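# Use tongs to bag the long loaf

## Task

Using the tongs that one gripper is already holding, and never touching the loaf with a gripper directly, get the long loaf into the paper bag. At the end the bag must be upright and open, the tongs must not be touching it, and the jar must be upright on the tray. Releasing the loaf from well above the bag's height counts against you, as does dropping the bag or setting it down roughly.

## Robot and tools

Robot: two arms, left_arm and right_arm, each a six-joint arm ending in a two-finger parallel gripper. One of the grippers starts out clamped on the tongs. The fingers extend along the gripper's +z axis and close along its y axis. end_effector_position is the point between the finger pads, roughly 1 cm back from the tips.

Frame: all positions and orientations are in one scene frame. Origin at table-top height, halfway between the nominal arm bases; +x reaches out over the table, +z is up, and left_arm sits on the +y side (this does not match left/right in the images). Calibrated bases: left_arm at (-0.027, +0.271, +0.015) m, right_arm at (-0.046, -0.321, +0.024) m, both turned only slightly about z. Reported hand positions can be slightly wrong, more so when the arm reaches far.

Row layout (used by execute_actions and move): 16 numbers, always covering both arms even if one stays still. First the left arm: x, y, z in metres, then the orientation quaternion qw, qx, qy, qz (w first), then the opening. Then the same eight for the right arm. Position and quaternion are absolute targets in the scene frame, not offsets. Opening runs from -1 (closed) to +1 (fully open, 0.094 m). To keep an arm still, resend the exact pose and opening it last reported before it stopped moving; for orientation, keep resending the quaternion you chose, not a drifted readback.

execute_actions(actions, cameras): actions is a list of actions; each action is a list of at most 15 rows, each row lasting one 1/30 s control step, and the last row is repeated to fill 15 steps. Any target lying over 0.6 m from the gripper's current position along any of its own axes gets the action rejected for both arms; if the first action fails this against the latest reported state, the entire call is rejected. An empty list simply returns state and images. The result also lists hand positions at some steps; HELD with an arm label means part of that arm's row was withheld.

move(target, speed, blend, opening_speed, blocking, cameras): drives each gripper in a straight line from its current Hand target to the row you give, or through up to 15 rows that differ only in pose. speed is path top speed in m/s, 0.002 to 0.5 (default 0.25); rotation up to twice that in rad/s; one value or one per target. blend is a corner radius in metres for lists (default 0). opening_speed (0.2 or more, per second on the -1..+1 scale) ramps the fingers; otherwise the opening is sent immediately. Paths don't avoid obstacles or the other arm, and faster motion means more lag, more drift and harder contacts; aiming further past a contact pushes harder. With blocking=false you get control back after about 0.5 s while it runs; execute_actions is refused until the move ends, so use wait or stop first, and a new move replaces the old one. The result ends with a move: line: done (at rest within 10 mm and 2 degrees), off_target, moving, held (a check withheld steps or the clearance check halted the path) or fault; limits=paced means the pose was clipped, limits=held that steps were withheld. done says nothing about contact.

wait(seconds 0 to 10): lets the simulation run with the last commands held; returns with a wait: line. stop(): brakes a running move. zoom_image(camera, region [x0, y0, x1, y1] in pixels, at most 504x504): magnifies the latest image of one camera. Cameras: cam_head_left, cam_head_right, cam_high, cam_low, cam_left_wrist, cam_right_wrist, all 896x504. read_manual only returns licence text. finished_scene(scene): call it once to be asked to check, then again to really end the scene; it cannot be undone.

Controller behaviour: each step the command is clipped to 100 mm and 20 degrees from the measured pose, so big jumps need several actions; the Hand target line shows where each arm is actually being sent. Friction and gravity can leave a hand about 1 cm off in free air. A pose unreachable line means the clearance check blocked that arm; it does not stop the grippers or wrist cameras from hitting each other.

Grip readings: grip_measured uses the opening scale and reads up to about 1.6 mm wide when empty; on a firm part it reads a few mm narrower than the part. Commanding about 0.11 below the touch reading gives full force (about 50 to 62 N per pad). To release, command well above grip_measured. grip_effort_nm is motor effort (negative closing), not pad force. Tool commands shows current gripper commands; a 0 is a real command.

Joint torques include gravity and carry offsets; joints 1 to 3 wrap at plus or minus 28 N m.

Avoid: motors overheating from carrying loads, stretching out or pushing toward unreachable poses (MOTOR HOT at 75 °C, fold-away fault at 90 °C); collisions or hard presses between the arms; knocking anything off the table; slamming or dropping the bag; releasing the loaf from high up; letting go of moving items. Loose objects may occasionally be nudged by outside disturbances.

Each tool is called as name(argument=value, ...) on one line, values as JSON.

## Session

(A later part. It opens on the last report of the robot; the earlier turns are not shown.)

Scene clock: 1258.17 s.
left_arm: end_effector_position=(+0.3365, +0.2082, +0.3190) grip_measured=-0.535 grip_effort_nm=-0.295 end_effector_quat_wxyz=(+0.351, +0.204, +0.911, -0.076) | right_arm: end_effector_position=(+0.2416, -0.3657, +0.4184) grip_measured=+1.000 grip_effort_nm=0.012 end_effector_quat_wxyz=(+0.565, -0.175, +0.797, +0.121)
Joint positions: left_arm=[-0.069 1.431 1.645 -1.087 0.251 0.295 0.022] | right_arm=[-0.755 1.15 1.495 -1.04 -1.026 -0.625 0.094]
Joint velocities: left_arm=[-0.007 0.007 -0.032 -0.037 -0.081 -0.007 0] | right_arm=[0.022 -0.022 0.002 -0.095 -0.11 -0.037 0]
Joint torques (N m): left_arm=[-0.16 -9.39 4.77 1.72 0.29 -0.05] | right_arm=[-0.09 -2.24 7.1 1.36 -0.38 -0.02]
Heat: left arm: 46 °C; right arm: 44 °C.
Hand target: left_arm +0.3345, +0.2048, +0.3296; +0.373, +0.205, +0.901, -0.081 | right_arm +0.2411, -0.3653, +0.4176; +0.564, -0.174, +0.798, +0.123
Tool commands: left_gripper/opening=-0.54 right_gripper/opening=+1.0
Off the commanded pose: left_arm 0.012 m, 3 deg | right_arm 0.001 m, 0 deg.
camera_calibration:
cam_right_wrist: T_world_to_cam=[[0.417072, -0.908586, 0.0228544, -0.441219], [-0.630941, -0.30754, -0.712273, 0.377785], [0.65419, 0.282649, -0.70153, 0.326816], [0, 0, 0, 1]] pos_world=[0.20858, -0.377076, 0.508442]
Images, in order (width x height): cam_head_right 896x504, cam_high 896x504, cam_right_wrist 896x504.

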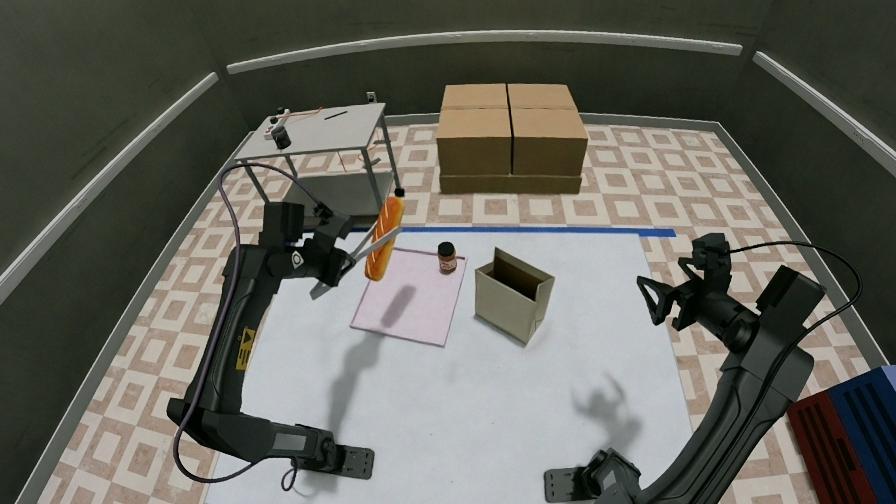

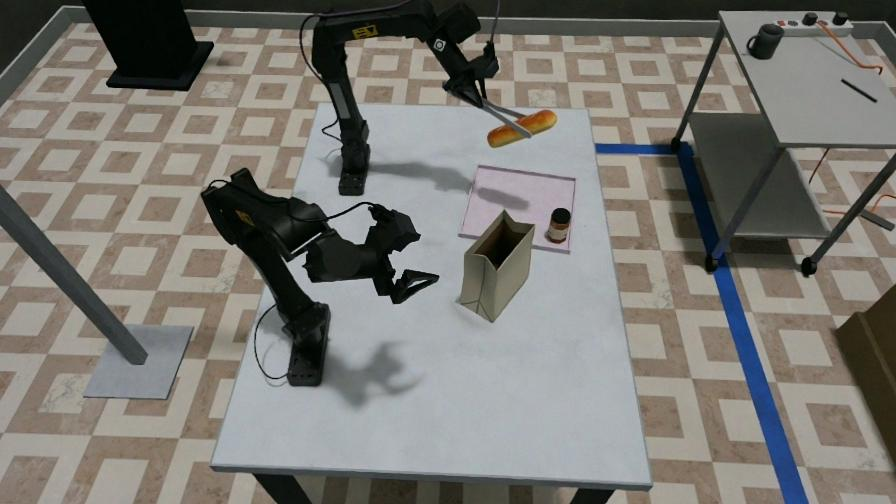

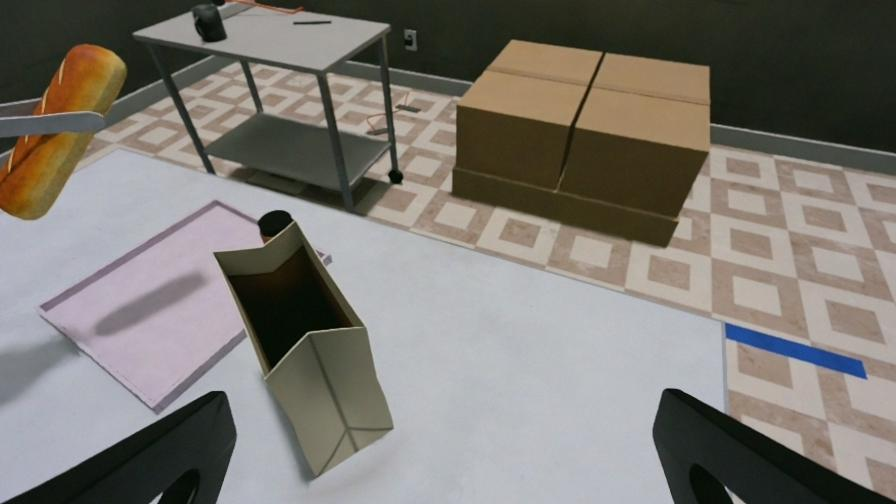

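move(target=[0.27,0.02,0.345,0.6617,0.1999,0.6973,-0.1897,-0.54,0.2411,-0.3653,0.4176,0.564,-0.174,0.798,0.123,1.0], speed=0.12, cameras=["cam_high","cam_right_wrist","cam_head_right"])

Scene clock: 1280.30 s.
left_arm: end_effector_position=(+0.2728, +0.0211, +0.3449) grip_measured=-0.535 grip_effort_nm=-0.291 end_effector_quat_wxyz=(+0.653, +0.207, +0.704, -0.186) | right_arm: end_effector_position=(+0.2416, -0.3657, +0.4184) grip_measured=+1.000 grip_effort_nm=0.007 end_effector_quat_wxyz=(+0.565, -0.175, +0.797, +0.121)
Joint positions: left_arm=[-0.825 1.069 0.828 0.161 -0.247 -0.012 0.022] | right_arm=[-0.755 1.15 1.495 -1.04 -1.026 -0.625 0.094]
Joint velocities: left_arm=[-0.002 -0.012 -0.002 0.081 -0.022 -0.066 -0.001] | right_arm=[-0.017 -0.017 -0.007 0.007 0.037 -0.007 0]
Joint torques (N m): left_arm=[-0.47 -3.11 5.35 2.27 -0.11 0.1] | right_arm=[-0.08 -2.24 7.1 1.36 -0.38 -0.02]
Heat: left arm: 44 °C; right arm: 44 °C.
Hand target: left_arm +0.2734, +0.0199, +0.3442; +0.660, +0.206, +0.698, -0.186 | right_arm +0.2411, -0.3653, +0.4176; +0.564, -0.174, +0.798, +0.123
Off the commanded pose: left_arm 0.003 m, 2 deg | right_arm 0.001 m, 0 deg.
move: done
camera_calibration:
cam_right_wrist: T_world_to_cam=[[0.417072, -0.908586, 0.0228544, -0.441219], [-0.630941, -0.30754, -0.712273, 0.377785], [0.65419, 0.282649, -0.70153, 0.326816], [0, 0, 0, 1]] pos_world=[0.20858, -0.377076, 0.508442]
Images, in order (width x height): cam_head_right 896x504, cam_high 896x504, cam_right_wrist 896x504.

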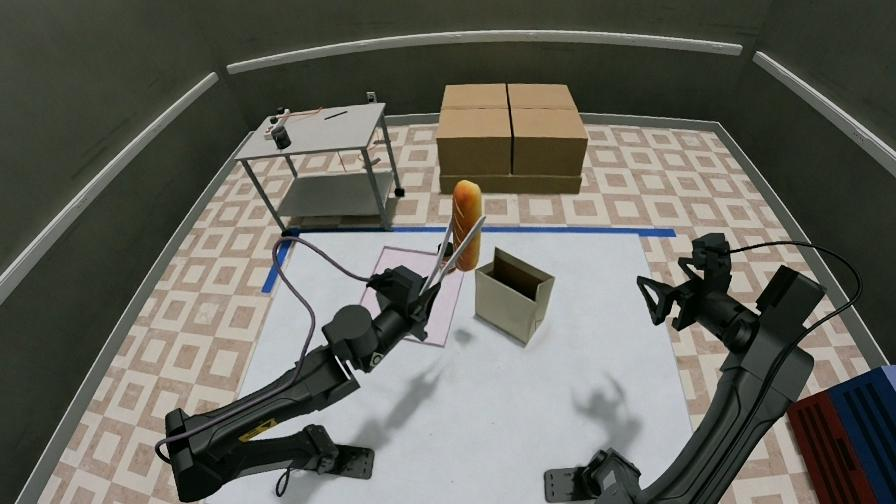

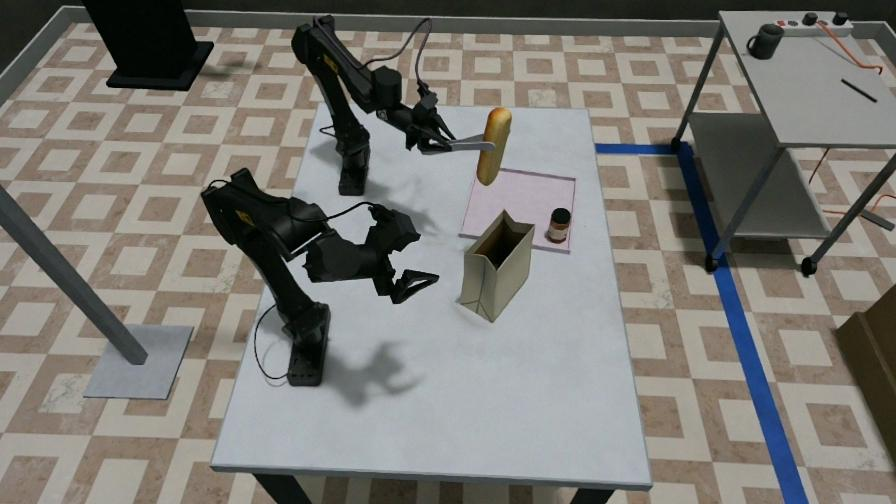

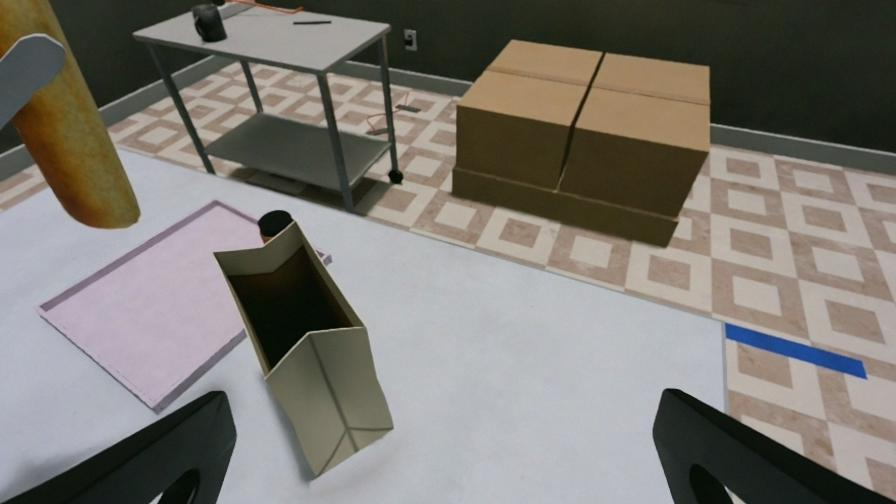

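move(target=[0.289,-0.09,0.33,0.6994,0.1994,0.6522,-0.2139,-0.54,0.2411,-0.3653,0.4176,0.564,-0.174,0.798,0.123,1.0], speed=0.08)

Scene clock: 1291.20 s.
left_arm: end_effector_position=(+0.2872, -0.0840, +0.3092) grip_measured=-0.535 grip_effort_nm=-0.291 end_effector_quat_wxyz=(+0.682, +0.213, +0.670, -0.203) | right_arm: end_effector_position=(+0.2416, -0.3657, +0.4184) grip_measured=+1.000 grip_effort_nm=0.012 end_effector_quat_wxyz=(+0.565, -0.175, +0.797, +0.121)
Joint positions: left_arm=[-1.01 1.49 0.885 0.618 -0.4 0.023 0.022] | right_arm=[-0.755 1.15 1.495 -1.04 -1.026 -0.625 0.094]
Joint velocities: left_arm=[0.007 -0.002 -0.002 0.007 -0.051 -0.007 0.001] | right_arm=[-0.002 -0.007 -0.012 -0.022 -0.051 -0.037 0]
Joint torques (N m): left_arm=[-0.36 -6.13 9.52 2.15 -0.01 0.13] | right_arm=[-0.08 -2.25 7.1 1.36 -0.38 -0.02]
Heat: left arm: 43 °C; right arm: 44 °C.
Hand target: left_arm +0.2900, -0.0892, +0.3300; +0.700, +0.200, +0.652, -0.213 | right_arm +0.2411, -0.3653, +0.4176; +0.564, -0.174, +0.798, +0.123
Off the commanded pose: left_arm 0.022 m, 4 deg | right_arm 0.001 m, 0 deg.
move: off_target (left_arm)
camera_calibration:
cam_left_wrist: T_world_to_cam=[[-0.533311, -0.845517, -0.026099, 0.0960437], [-0.344308, 0.245148, -0.906286, 0.438255], [0.772678, -0.474346, -0.421858, -0.0414279], [0, 0, 0, 1]] pos_world=[0.234126, -0.0458819, 0.382215]
cam_right_wrist: T_world_to_cam=[[0.417072, -0.908586, 0.0228544, -0.441219], [-0.630941, -0.30754, -0.712273, 0.377785], [0.65419, 0.282649, -0.70153, 0.326816], [0, 0, 0, 1]] pos_world=[0.20858, -0.377076, 0.508442]

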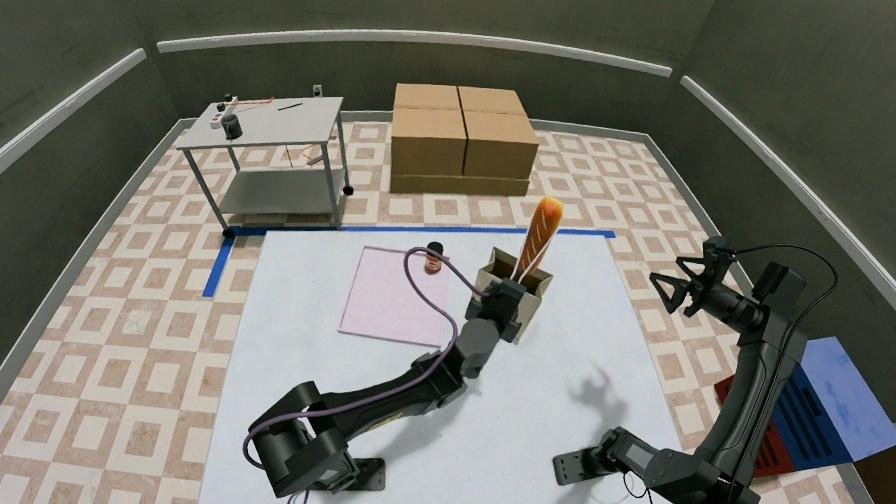

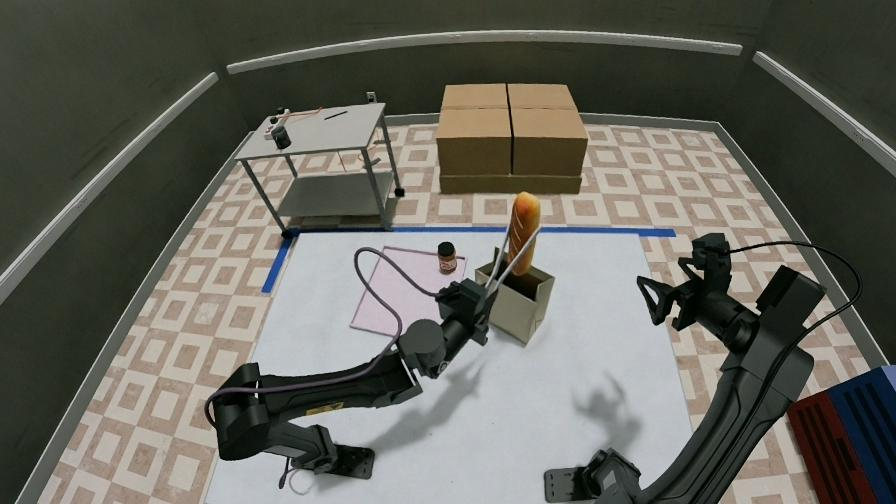

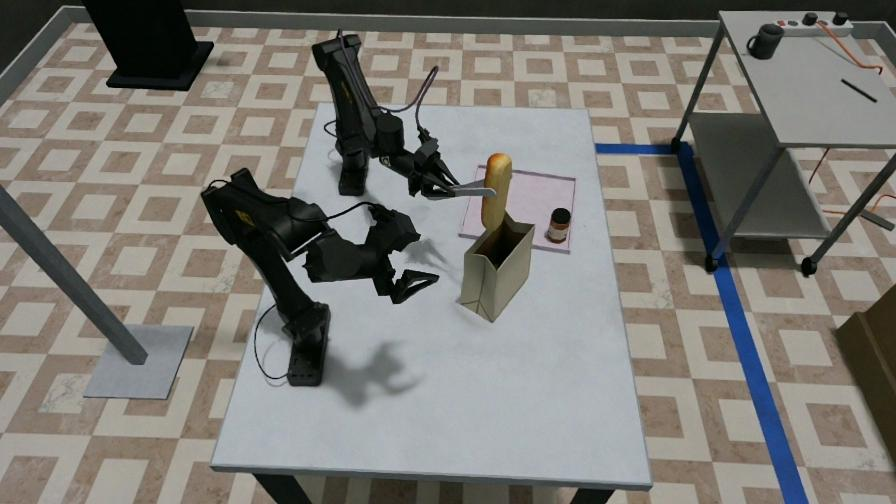

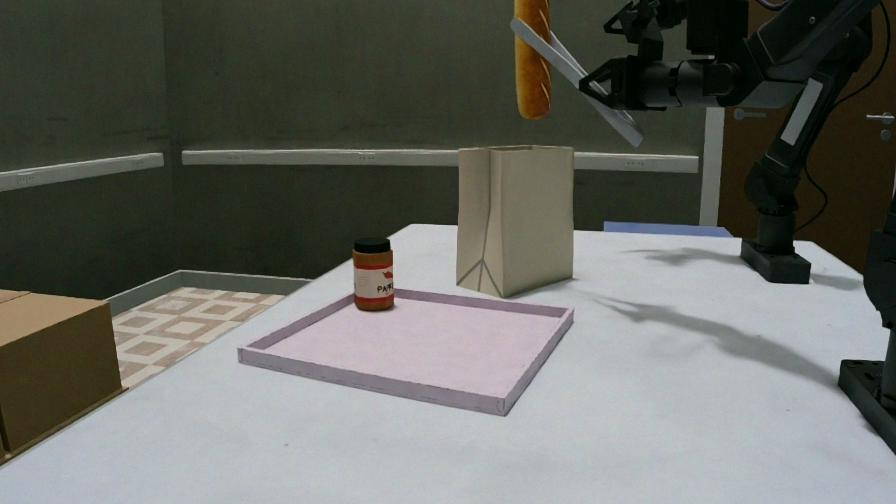

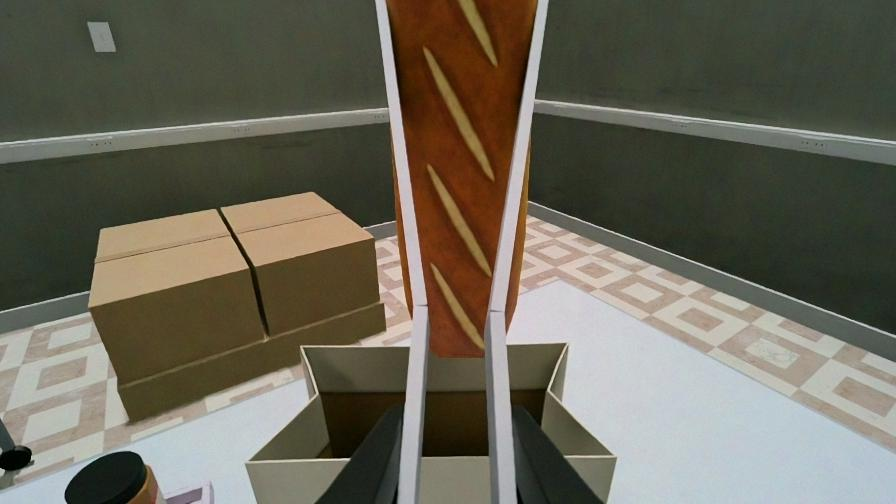

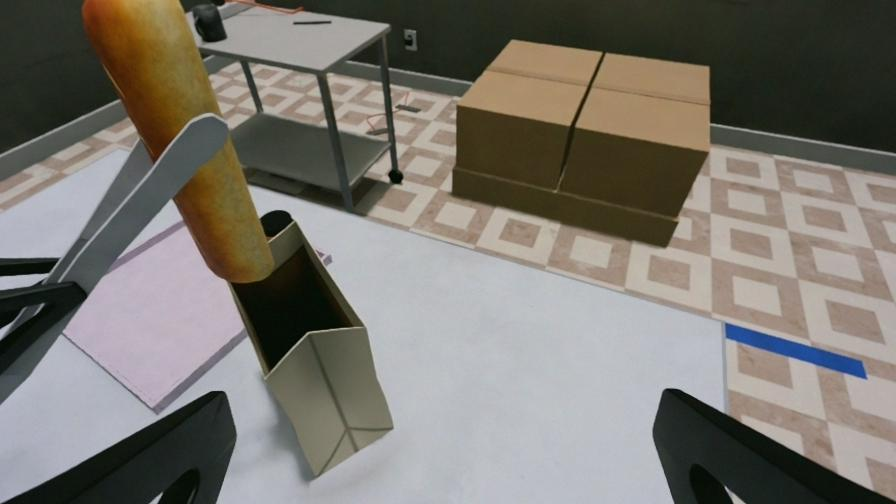

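zoom_image(camera="cam_right_wrist", region=[60, 60, 460, 460])

zoom_image(camera="cam_low", region=[420, 0, 680, 200])

zoom_image(camera="cam_high", region=[400, 120, 600, 340])

Scaled by 1.260.

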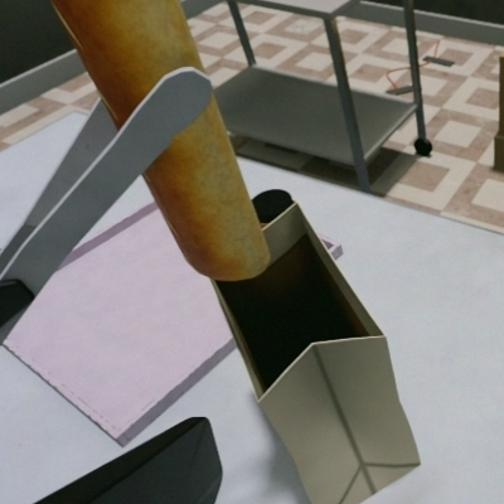

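Scaled by 1.938.

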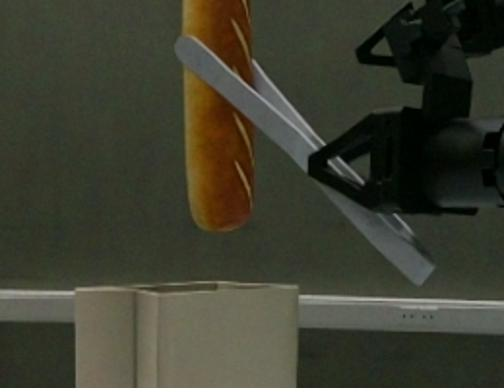

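Scaled by 2.291.

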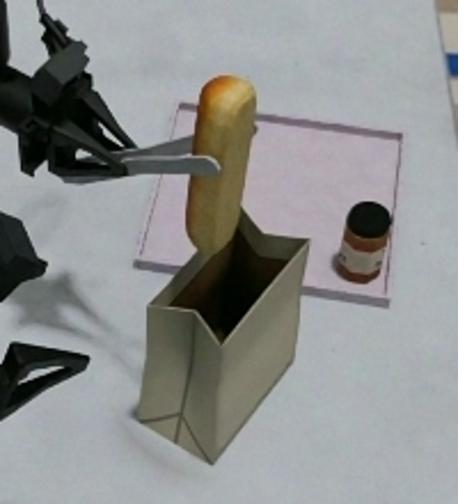

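move(target=[0.3115,-0.091,0.33,0.6994,0.1994,0.6522,-0.2139,-0.54,0.2411,-0.3653,0.4176,0.564,-0.174,0.798,0.123,1.0], speed=0.05, cameras=["cam_low","cam_left_wrist","cam_right_wrist","cam_high"])

Scene clock: 1397.43 s.
left_arm: end_effector_position=(+0.3063, -0.0847, +0.3092) grip_measured=-0.535 grip_effort_nm=-0.291 end_effector_quat_wxyz=(+0.682, +0.212, +0.670, -0.201) | right_arm: end_effector_position=(+0.2416, -0.3657, +0.4184) grip_measured=+1.000 grip_effort_nm=0.007 end_effector_quat_wxyz=(+0.565, -0.175, +0.797, +0.121)
Joint positions: left_arm=[-0.963 1.535 0.927 0.62 -0.358 0.024 0.022] | right_arm=[-0.755 1.15 1.495 -1.04 -1.026 -0.625 0.094]
Joint velocities: left_arm=[-0.002 -0.012 0.012 0.022 0.051 0.022 -0.002] | right_arm=[-0.017 -0.012 0.012 0.022 0.022 0.007 0]
Joint torques (N m): left_arm=[0.18 -6.82 9.44 2.13 0.03 0.07] | right_arm=[-0.08 -2.25 7.1 1.36 -0.38 -0.01]
Heat: left arm: 45 °C; right arm: 44 °C.
Hand target: left_arm +0.3105, -0.0894, +0.3299; +0.700, +0.200, +0.652, -0.214 | right_arm +0.2411, -0.3653, +0.4176; +0.564, -0.174, +0.798, +0.123
Off the commanded pose: left_arm 0.022 m, 4 deg | right_arm 0.001 m, 0 deg.
move: off_target (left_arm)
camera_calibration:
cam_left_wrist: T_world_to_cam=[[-0.529093, -0.84813, -0.0271132, 0.104426], [-0.345132, 0.244275, -0.906208, 0.445176], [0.775206, -0.470111, -0.421961, -0.0569092], [0, 0, 0, 1]] pos_world=[0.253012, -0.0469321, 0.38224]
cam_right_wrist: T_world_to_cam=[[0.417072, -0.908586, 0.0228544, -0.441219], [-0.630941, -0.30754, -0.712273, 0.377785], [0.65419, 0.282649, -0.70153, 0.326816], [0, 0, 0, 1]] pos_world=[0.20858, -0.377076, 0.508442]
Images, in order (width x height): cam_high 896x504, cam_low 896x504, cam_left_wrist 896x504, cam_right_wrist 896x504.

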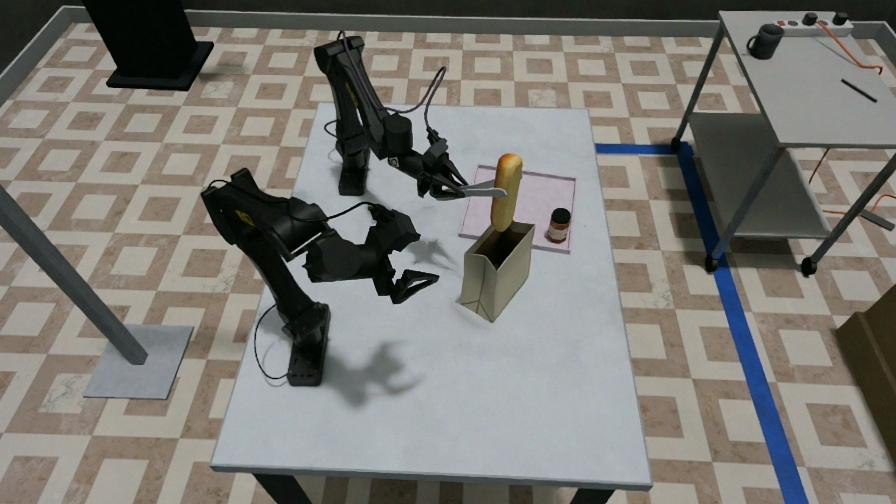

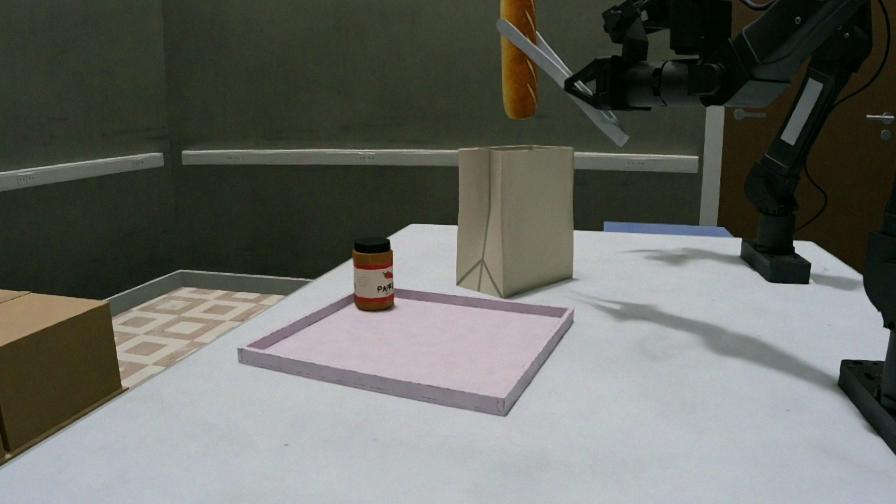

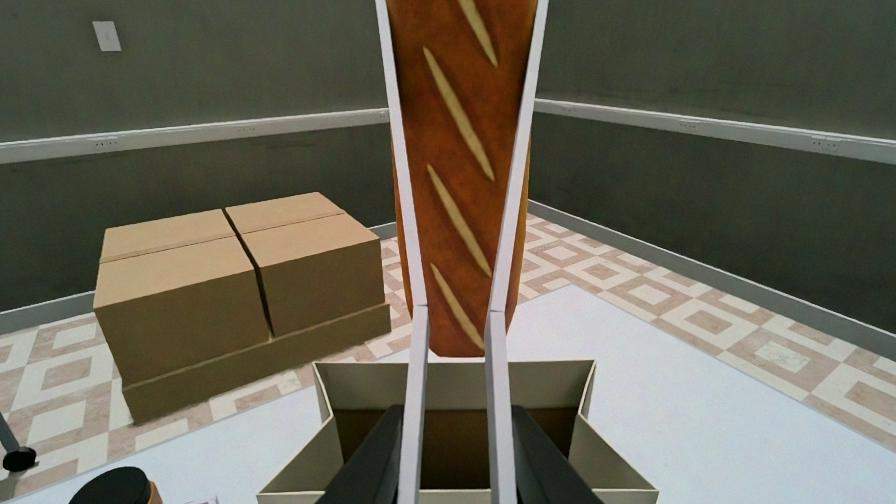

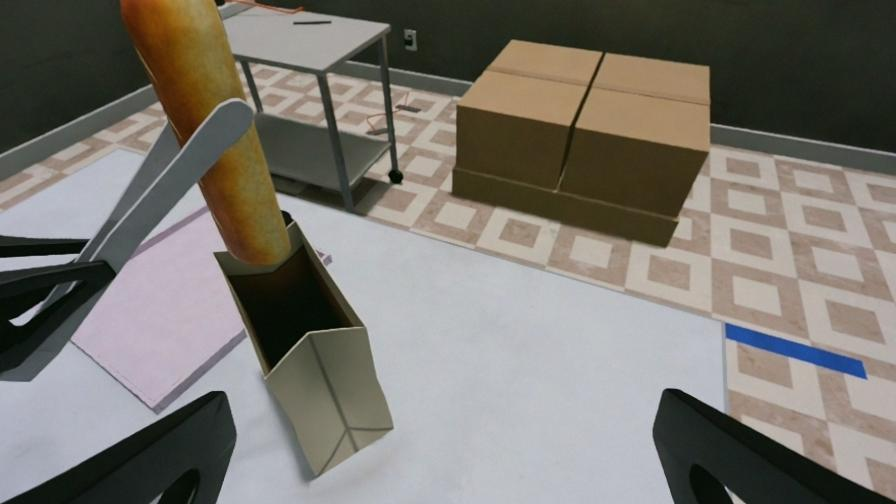

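zoom_image(camera="cam_right_wrist", region=[160, 160, 400, 400])

zoom_image(camera="cam_low", region=[420, 0, 680, 200])

zoom_image(camera="cam_high", region=[440, 140, 560, 260])

Scaled by 2.100.

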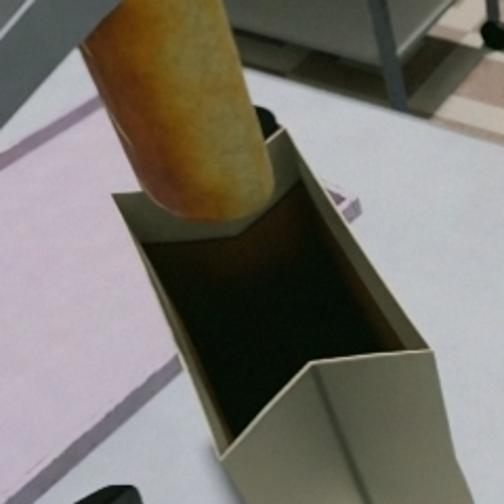

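Scaled by 1.938.

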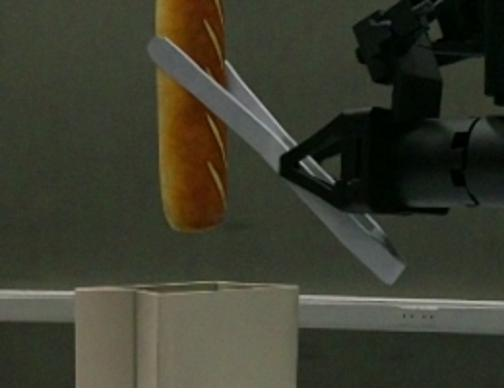

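Scaled by 4.200.

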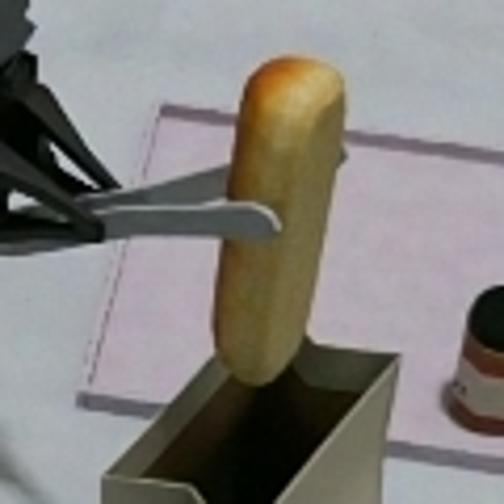

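move(target=[0.3155,-0.0935,0.295,0.7107,0.1956,0.6399,-0.2173,-0.54,0.2411,-0.3653,0.4176,0.564,-0.174,0.798,0.123,1.0], speed=0.04, cameras=["cam_low","cam_left_wrist","cam_right_wrist","cam_high"])

Scene clock: 1446.93 s.
left_arm: end_effector_position=(+0.3142, -0.0942, +0.3003) grip_measured=-0.535 grip_effort_nm=-0.291 end_effector_quat_wxyz=(+0.707, +0.194, +0.644, -0.218) | right_arm: end_effector_position=(+0.2416, -0.3657, +0.4184) grip_measured=+1.000 grip_effort_nm=0.012 end_effector_quat_wxyz=(+0.565, -0.175, +0.797, +0.121)
Joint positions: left_arm=[-0.96 1.638 0.9 0.841 -0.352 0.03 0.022] | right_arm=[-0.755 1.15 1.495 -1.04 -1.026 -0.625 0.094]
Joint velocities: left_arm=[-0.002 -0.012 -0.002 0.037 -0.037 0.007 0] | right_arm=[-0.002 -0.002 0.002 0.022 -0.037 0.051 0]
Joint torques (N m): left_arm=[0.51 -7.68 5.09 2.12 0.1 0.13] | right_arm=[-0.08 -2.25 7.1 1.36 -0.38 -0.02]
Heat: left arm: 43 °C; right arm: 44 °C.
Hand target: left_arm +0.3157, -0.0937, +0.2951; +0.711, +0.196, +0.640, -0.217 | right_arm +0.2411, -0.3653, +0.4176; +0.564, -0.174, +0.798, +0.123
Off the commanded pose: left_arm 0.005 m, 1 deg | right_arm 0.001 m, 0 deg.
move: done
camera_calibration:
cam_left_wrist: T_world_to_cam=[[-0.529718, -0.848173, 0.00108728, 0.0920813], [-0.293111, 0.181856, -0.938624, 0.42964], [0.795918, -0.497524, -0.344941, -0.103465], [0, 0, 0, 1]] pos_world=[0.257058, -0.0515079, 0.367481]
cam_right_wrist: T_world_to_cam=[[0.417072, -0.908586, 0.0228544, -0.441219], [-0.630941, -0.30754, -0.712273, 0.377785], [0.65419, 0.282649, -0.70153, 0.326816], [0, 0, 0, 1]] pos_world=[0.20858, -0.377076, 0.508442]
Images, in order (width x height): cam_high 896x504, cam_low 896x504, cam_left_wrist 896x504, cam_right_wrist 896x504.

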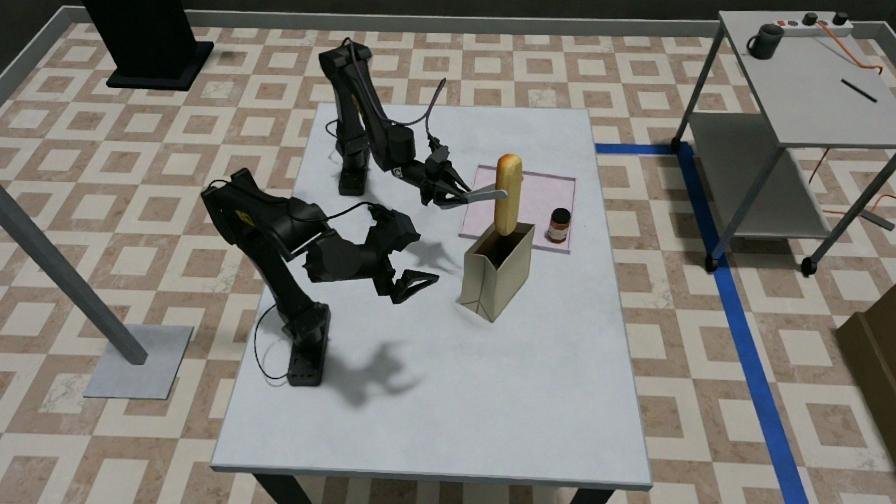

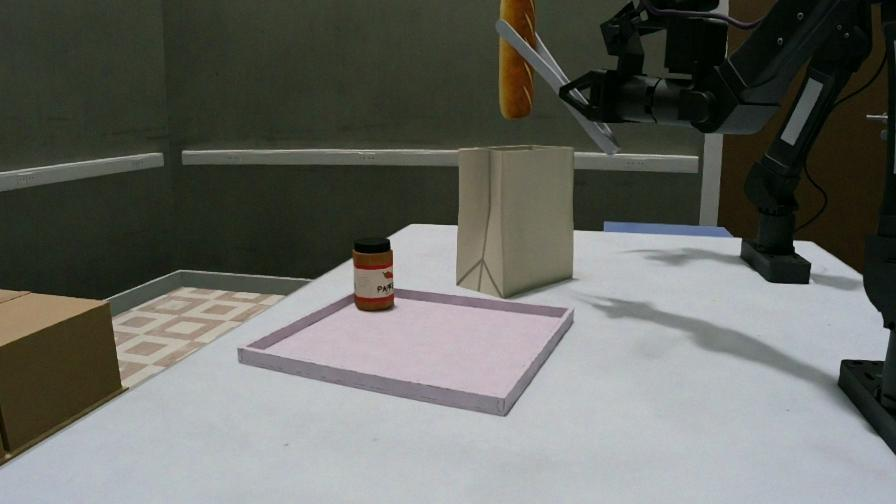

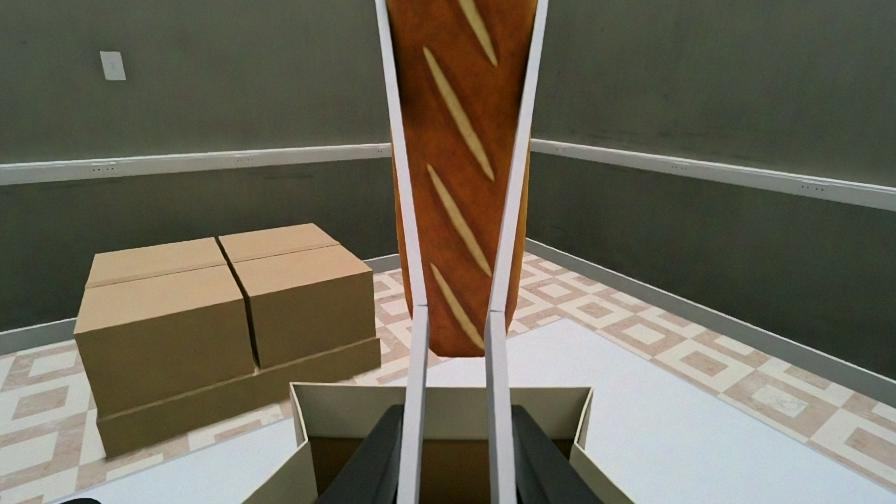

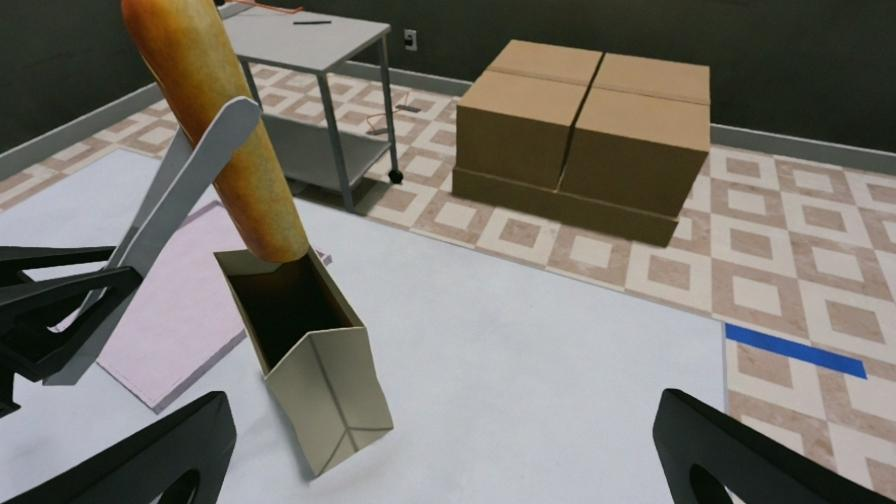

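move(target=[0.3125,-0.0875,0.267,0.7017,0.1988,0.6497,-0.2147,-0.54,0.2411,-0.3653,0.4176,0.564,-0.174,0.798,0.123,1.0], speed=0.04, cameras=["cam_low","cam_left_wrist","cam_right_wrist","cam_high"])

Scene clock: 1463.20 s.
left_arm: end_effector_position=(+0.3113, -0.0885, +0.2724) grip_measured=-0.535 grip_effort_nm=-0.295 end_effector_quat_wxyz=(+0.700, +0.201, +0.652, -0.212) | right_arm: end_effector_position=(+0.2416, -0.3657, +0.4184) grip_measured=+1.000 grip_effort_nm=0.002 end_effector_quat_wxyz=(+0.565, -0.175, +0.797, +0.121)
Joint positions: left_arm=[-0.957 1.659 0.826 0.906 -0.349 0.03 0.022] | right_arm=[-0.755 1.15 1.495 -1.04 -1.026 -0.625 0.094]
Joint velocities: left_arm=[0.017 0.012 -0.007 -0.007 -0.007 0.037 0] | right_arm=[-0.007 0.002 -0.002 -0.081 0.066 0.007 0]
Joint torques (N m): left_arm=[0.7 -7.36 4.75 2.16 0.05 0.01] | right_arm=[-0.09 -2.24 7.1 1.36 -0.38 -0.01]
Heat: left arm: 45 °C; right arm: 44 °C.
Hand target: left_arm +0.3125, -0.0876, +0.2667; +0.701, +0.199, +0.650, -0.215 | right_arm +0.2411, -0.3653, +0.4176; +0.564, -0.174, +0.798, +0.123
Off the commanded pose: left_arm 0.006 m, 1 deg | right_arm 0.001 m, 0 deg.
move: done
camera_calibration:
cam_left_wrist: T_world_to_cam=[[-0.530084, -0.847879, -0.0106245, 0.0986684], [-0.308703, 0.204637, -0.928885, 0.405838], [0.789756, -0.489107, -0.370217, -0.0983841], [0, 0, 0, 1]] pos_world=[0.255285, -0.0475109, 0.341601]
cam_right_wrist: T_world_to_cam=[[0.417072, -0.908586, 0.0228544, -0.441219], [-0.630941, -0.30754, -0.712273, 0.377785], [0.65419, 0.282649, -0.70153, 0.326816], [0, 0, 0, 1]] pos_world=[0.20858, -0.377076, 0.508442]
Images, in order (width x height): cam_high 896x504, cam_low 896x504, cam_left_wrist 896x504, cam_right_wrist 896x504.

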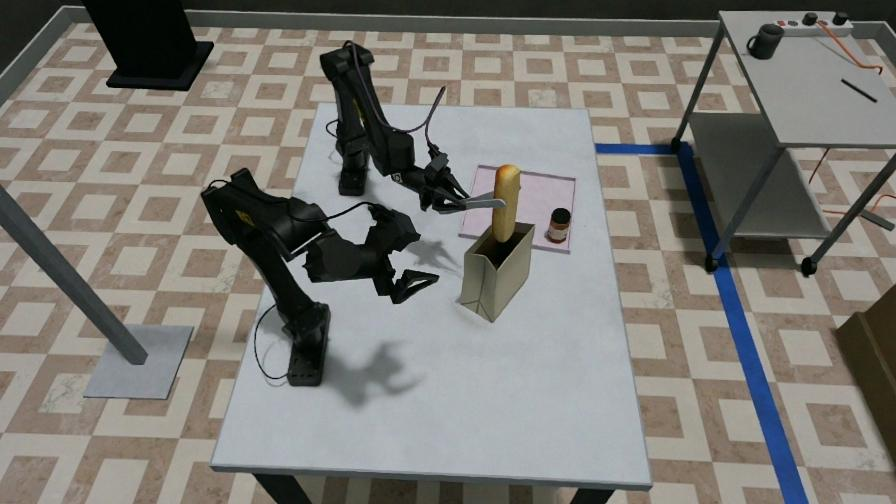

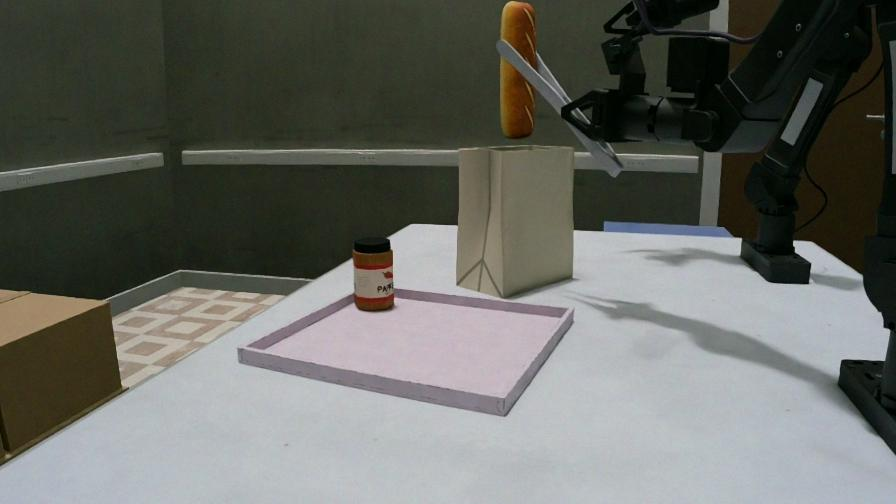

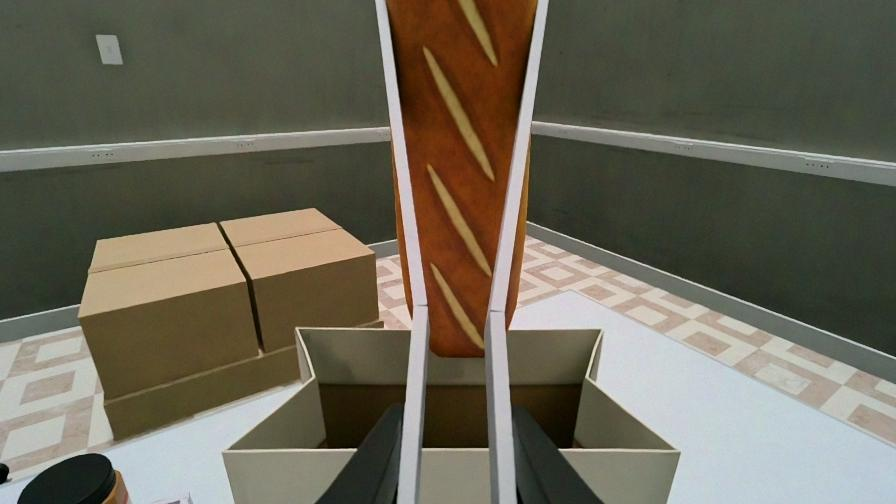

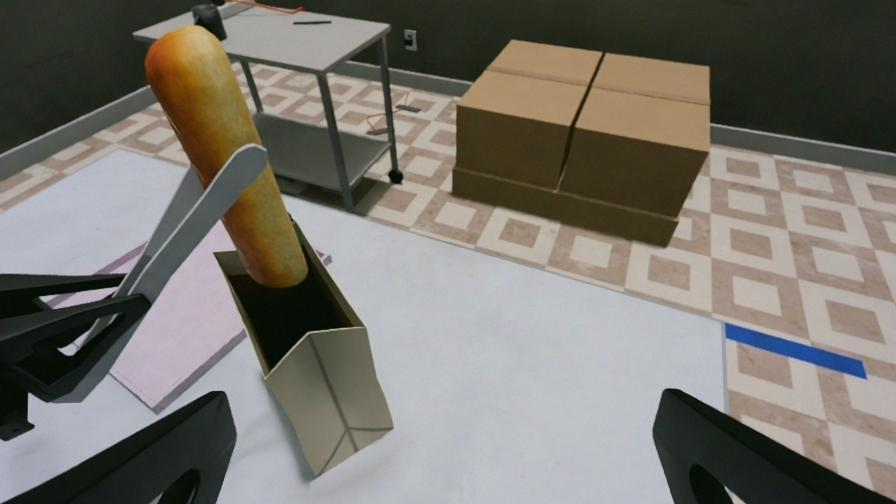

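move(target=[0.3125,-0.0875,0.225,0.7017,0.1988,0.6497,-0.2147,-0.54,0.2411,-0.3653,0.4176,0.564,-0.174,0.798,0.123,1.0], speed=0.04, cameras=["cam_low","cam_left_wrist","cam_right_wrist","cam_high"])

Scene clock: 1482.70 s.
left_arm: end_effector_position=(+0.3119, -0.0895, +0.2304) grip_measured=-0.535 grip_effort_nm=-0.295 end_effector_quat_wxyz=(+0.700, +0.201, +0.652, -0.212) | right_arm: end_effector_position=(+0.2416, -0.3657, +0.4184) grip_measured=+1.000 grip_effort_nm=0.012 end_effector_quat_wxyz=(+0.565, -0.175, +0.797, +0.121)
Joint positions: left_arm=[-0.957 1.782 0.756 1.1 -0.348 0.03 0.022] | right_arm=[-0.755 1.15 1.495 -1.04 -1.026 -0.625 0.094]
Joint velocities: left_arm=[-0.022 -0.007 0.002 0.051 -0.007 -0.081 0] | right_arm=[-0.007 0.012 -0.007 -0.081 -0.037 -0.007 0]
Joint torques (N m): left_arm=[0.42 -7.8 4.26 2.2 0.08 -0.02] | right_arm=[-0.09 -2.24 7.09 1.36 -0.38 -0.02]
Heat: left arm: 46 °C; right arm: 44 °C.
Hand target: left_arm +0.3127, -0.0878, +0.2249; +0.701, +0.199, +0.650, -0.214 | right_arm +0.2411, -0.3653, +0.4176; +0.564, -0.174, +0.798, +0.123
Off the commanded pose: left_arm 0.006 m, 0 deg | right_arm 0.001 m, 0 deg.
move: done
camera_calibration:
cam_left_wrist: T_world_to_cam=[[-0.530399, -0.847686, -0.010222, 0.097729], [-0.307979, 0.203909, -0.929285, 0.366957], [0.789826, -0.489744, -0.369223, -0.115298], [0, 0, 0, 1]] pos_world=[0.255916, -0.0484488, 0.299436]
cam_right_wrist: T_world_to_cam=[[0.417072, -0.908586, 0.0228544, -0.441219], [-0.630941, -0.30754, -0.712273, 0.377785], [0.65419, 0.282649, -0.70153, 0.326816], [0, 0, 0, 1]] pos_world=[0.20858, -0.377076, 0.508442]
Images, in order (width x height): cam_high 896x504, cam_low 896x504, cam_left_wrist 896x504, cam_right_wrist 896x504.

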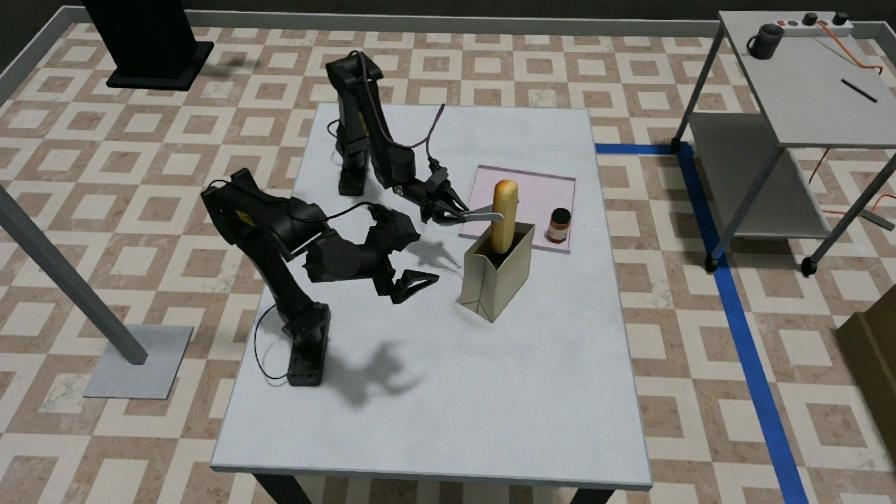

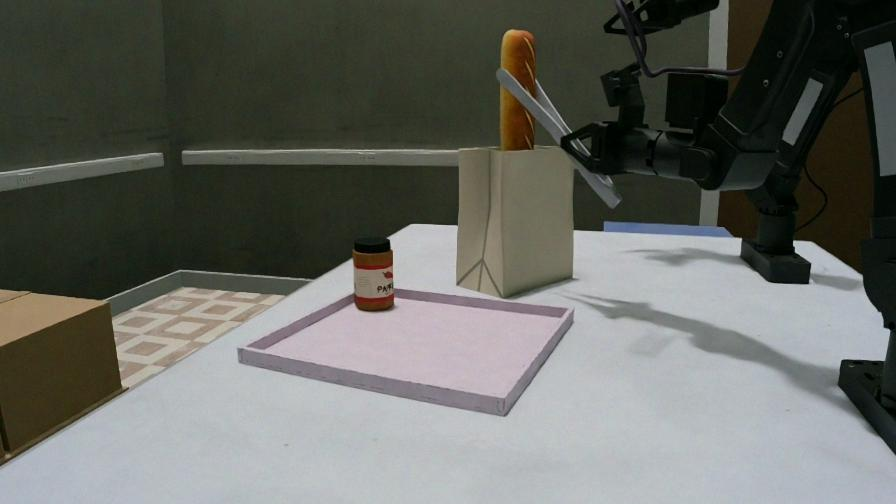

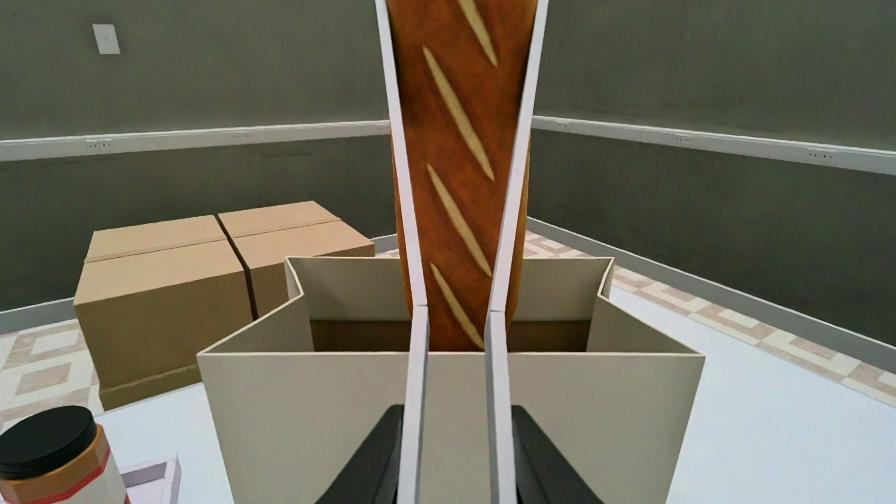

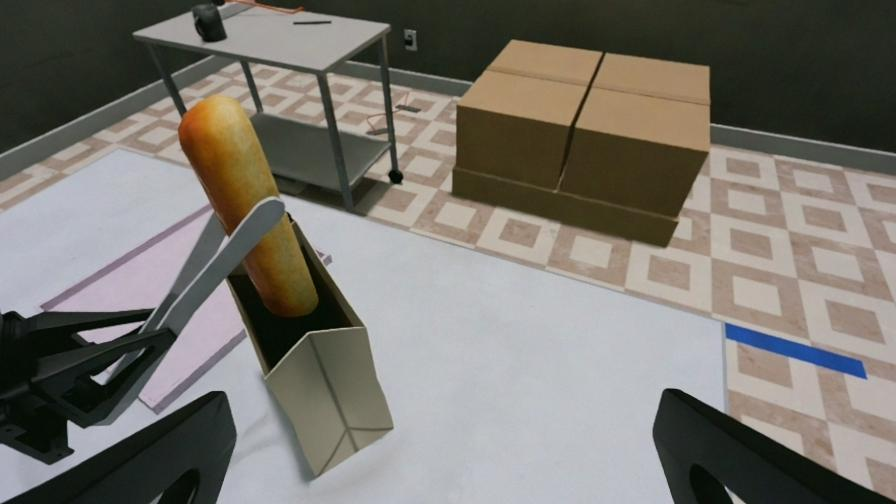

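zoom_image(camera="cam_low", region=[450, 20, 650, 220])

Scaled by 2.520.

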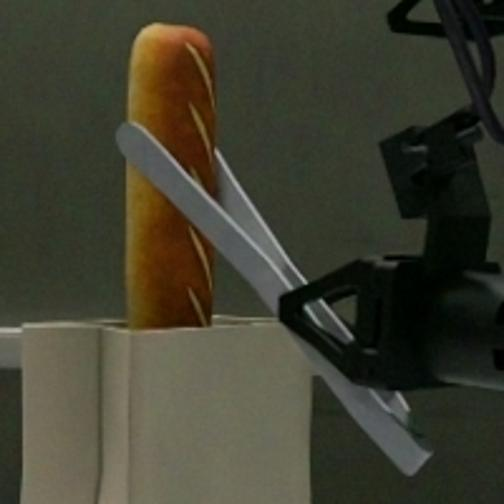

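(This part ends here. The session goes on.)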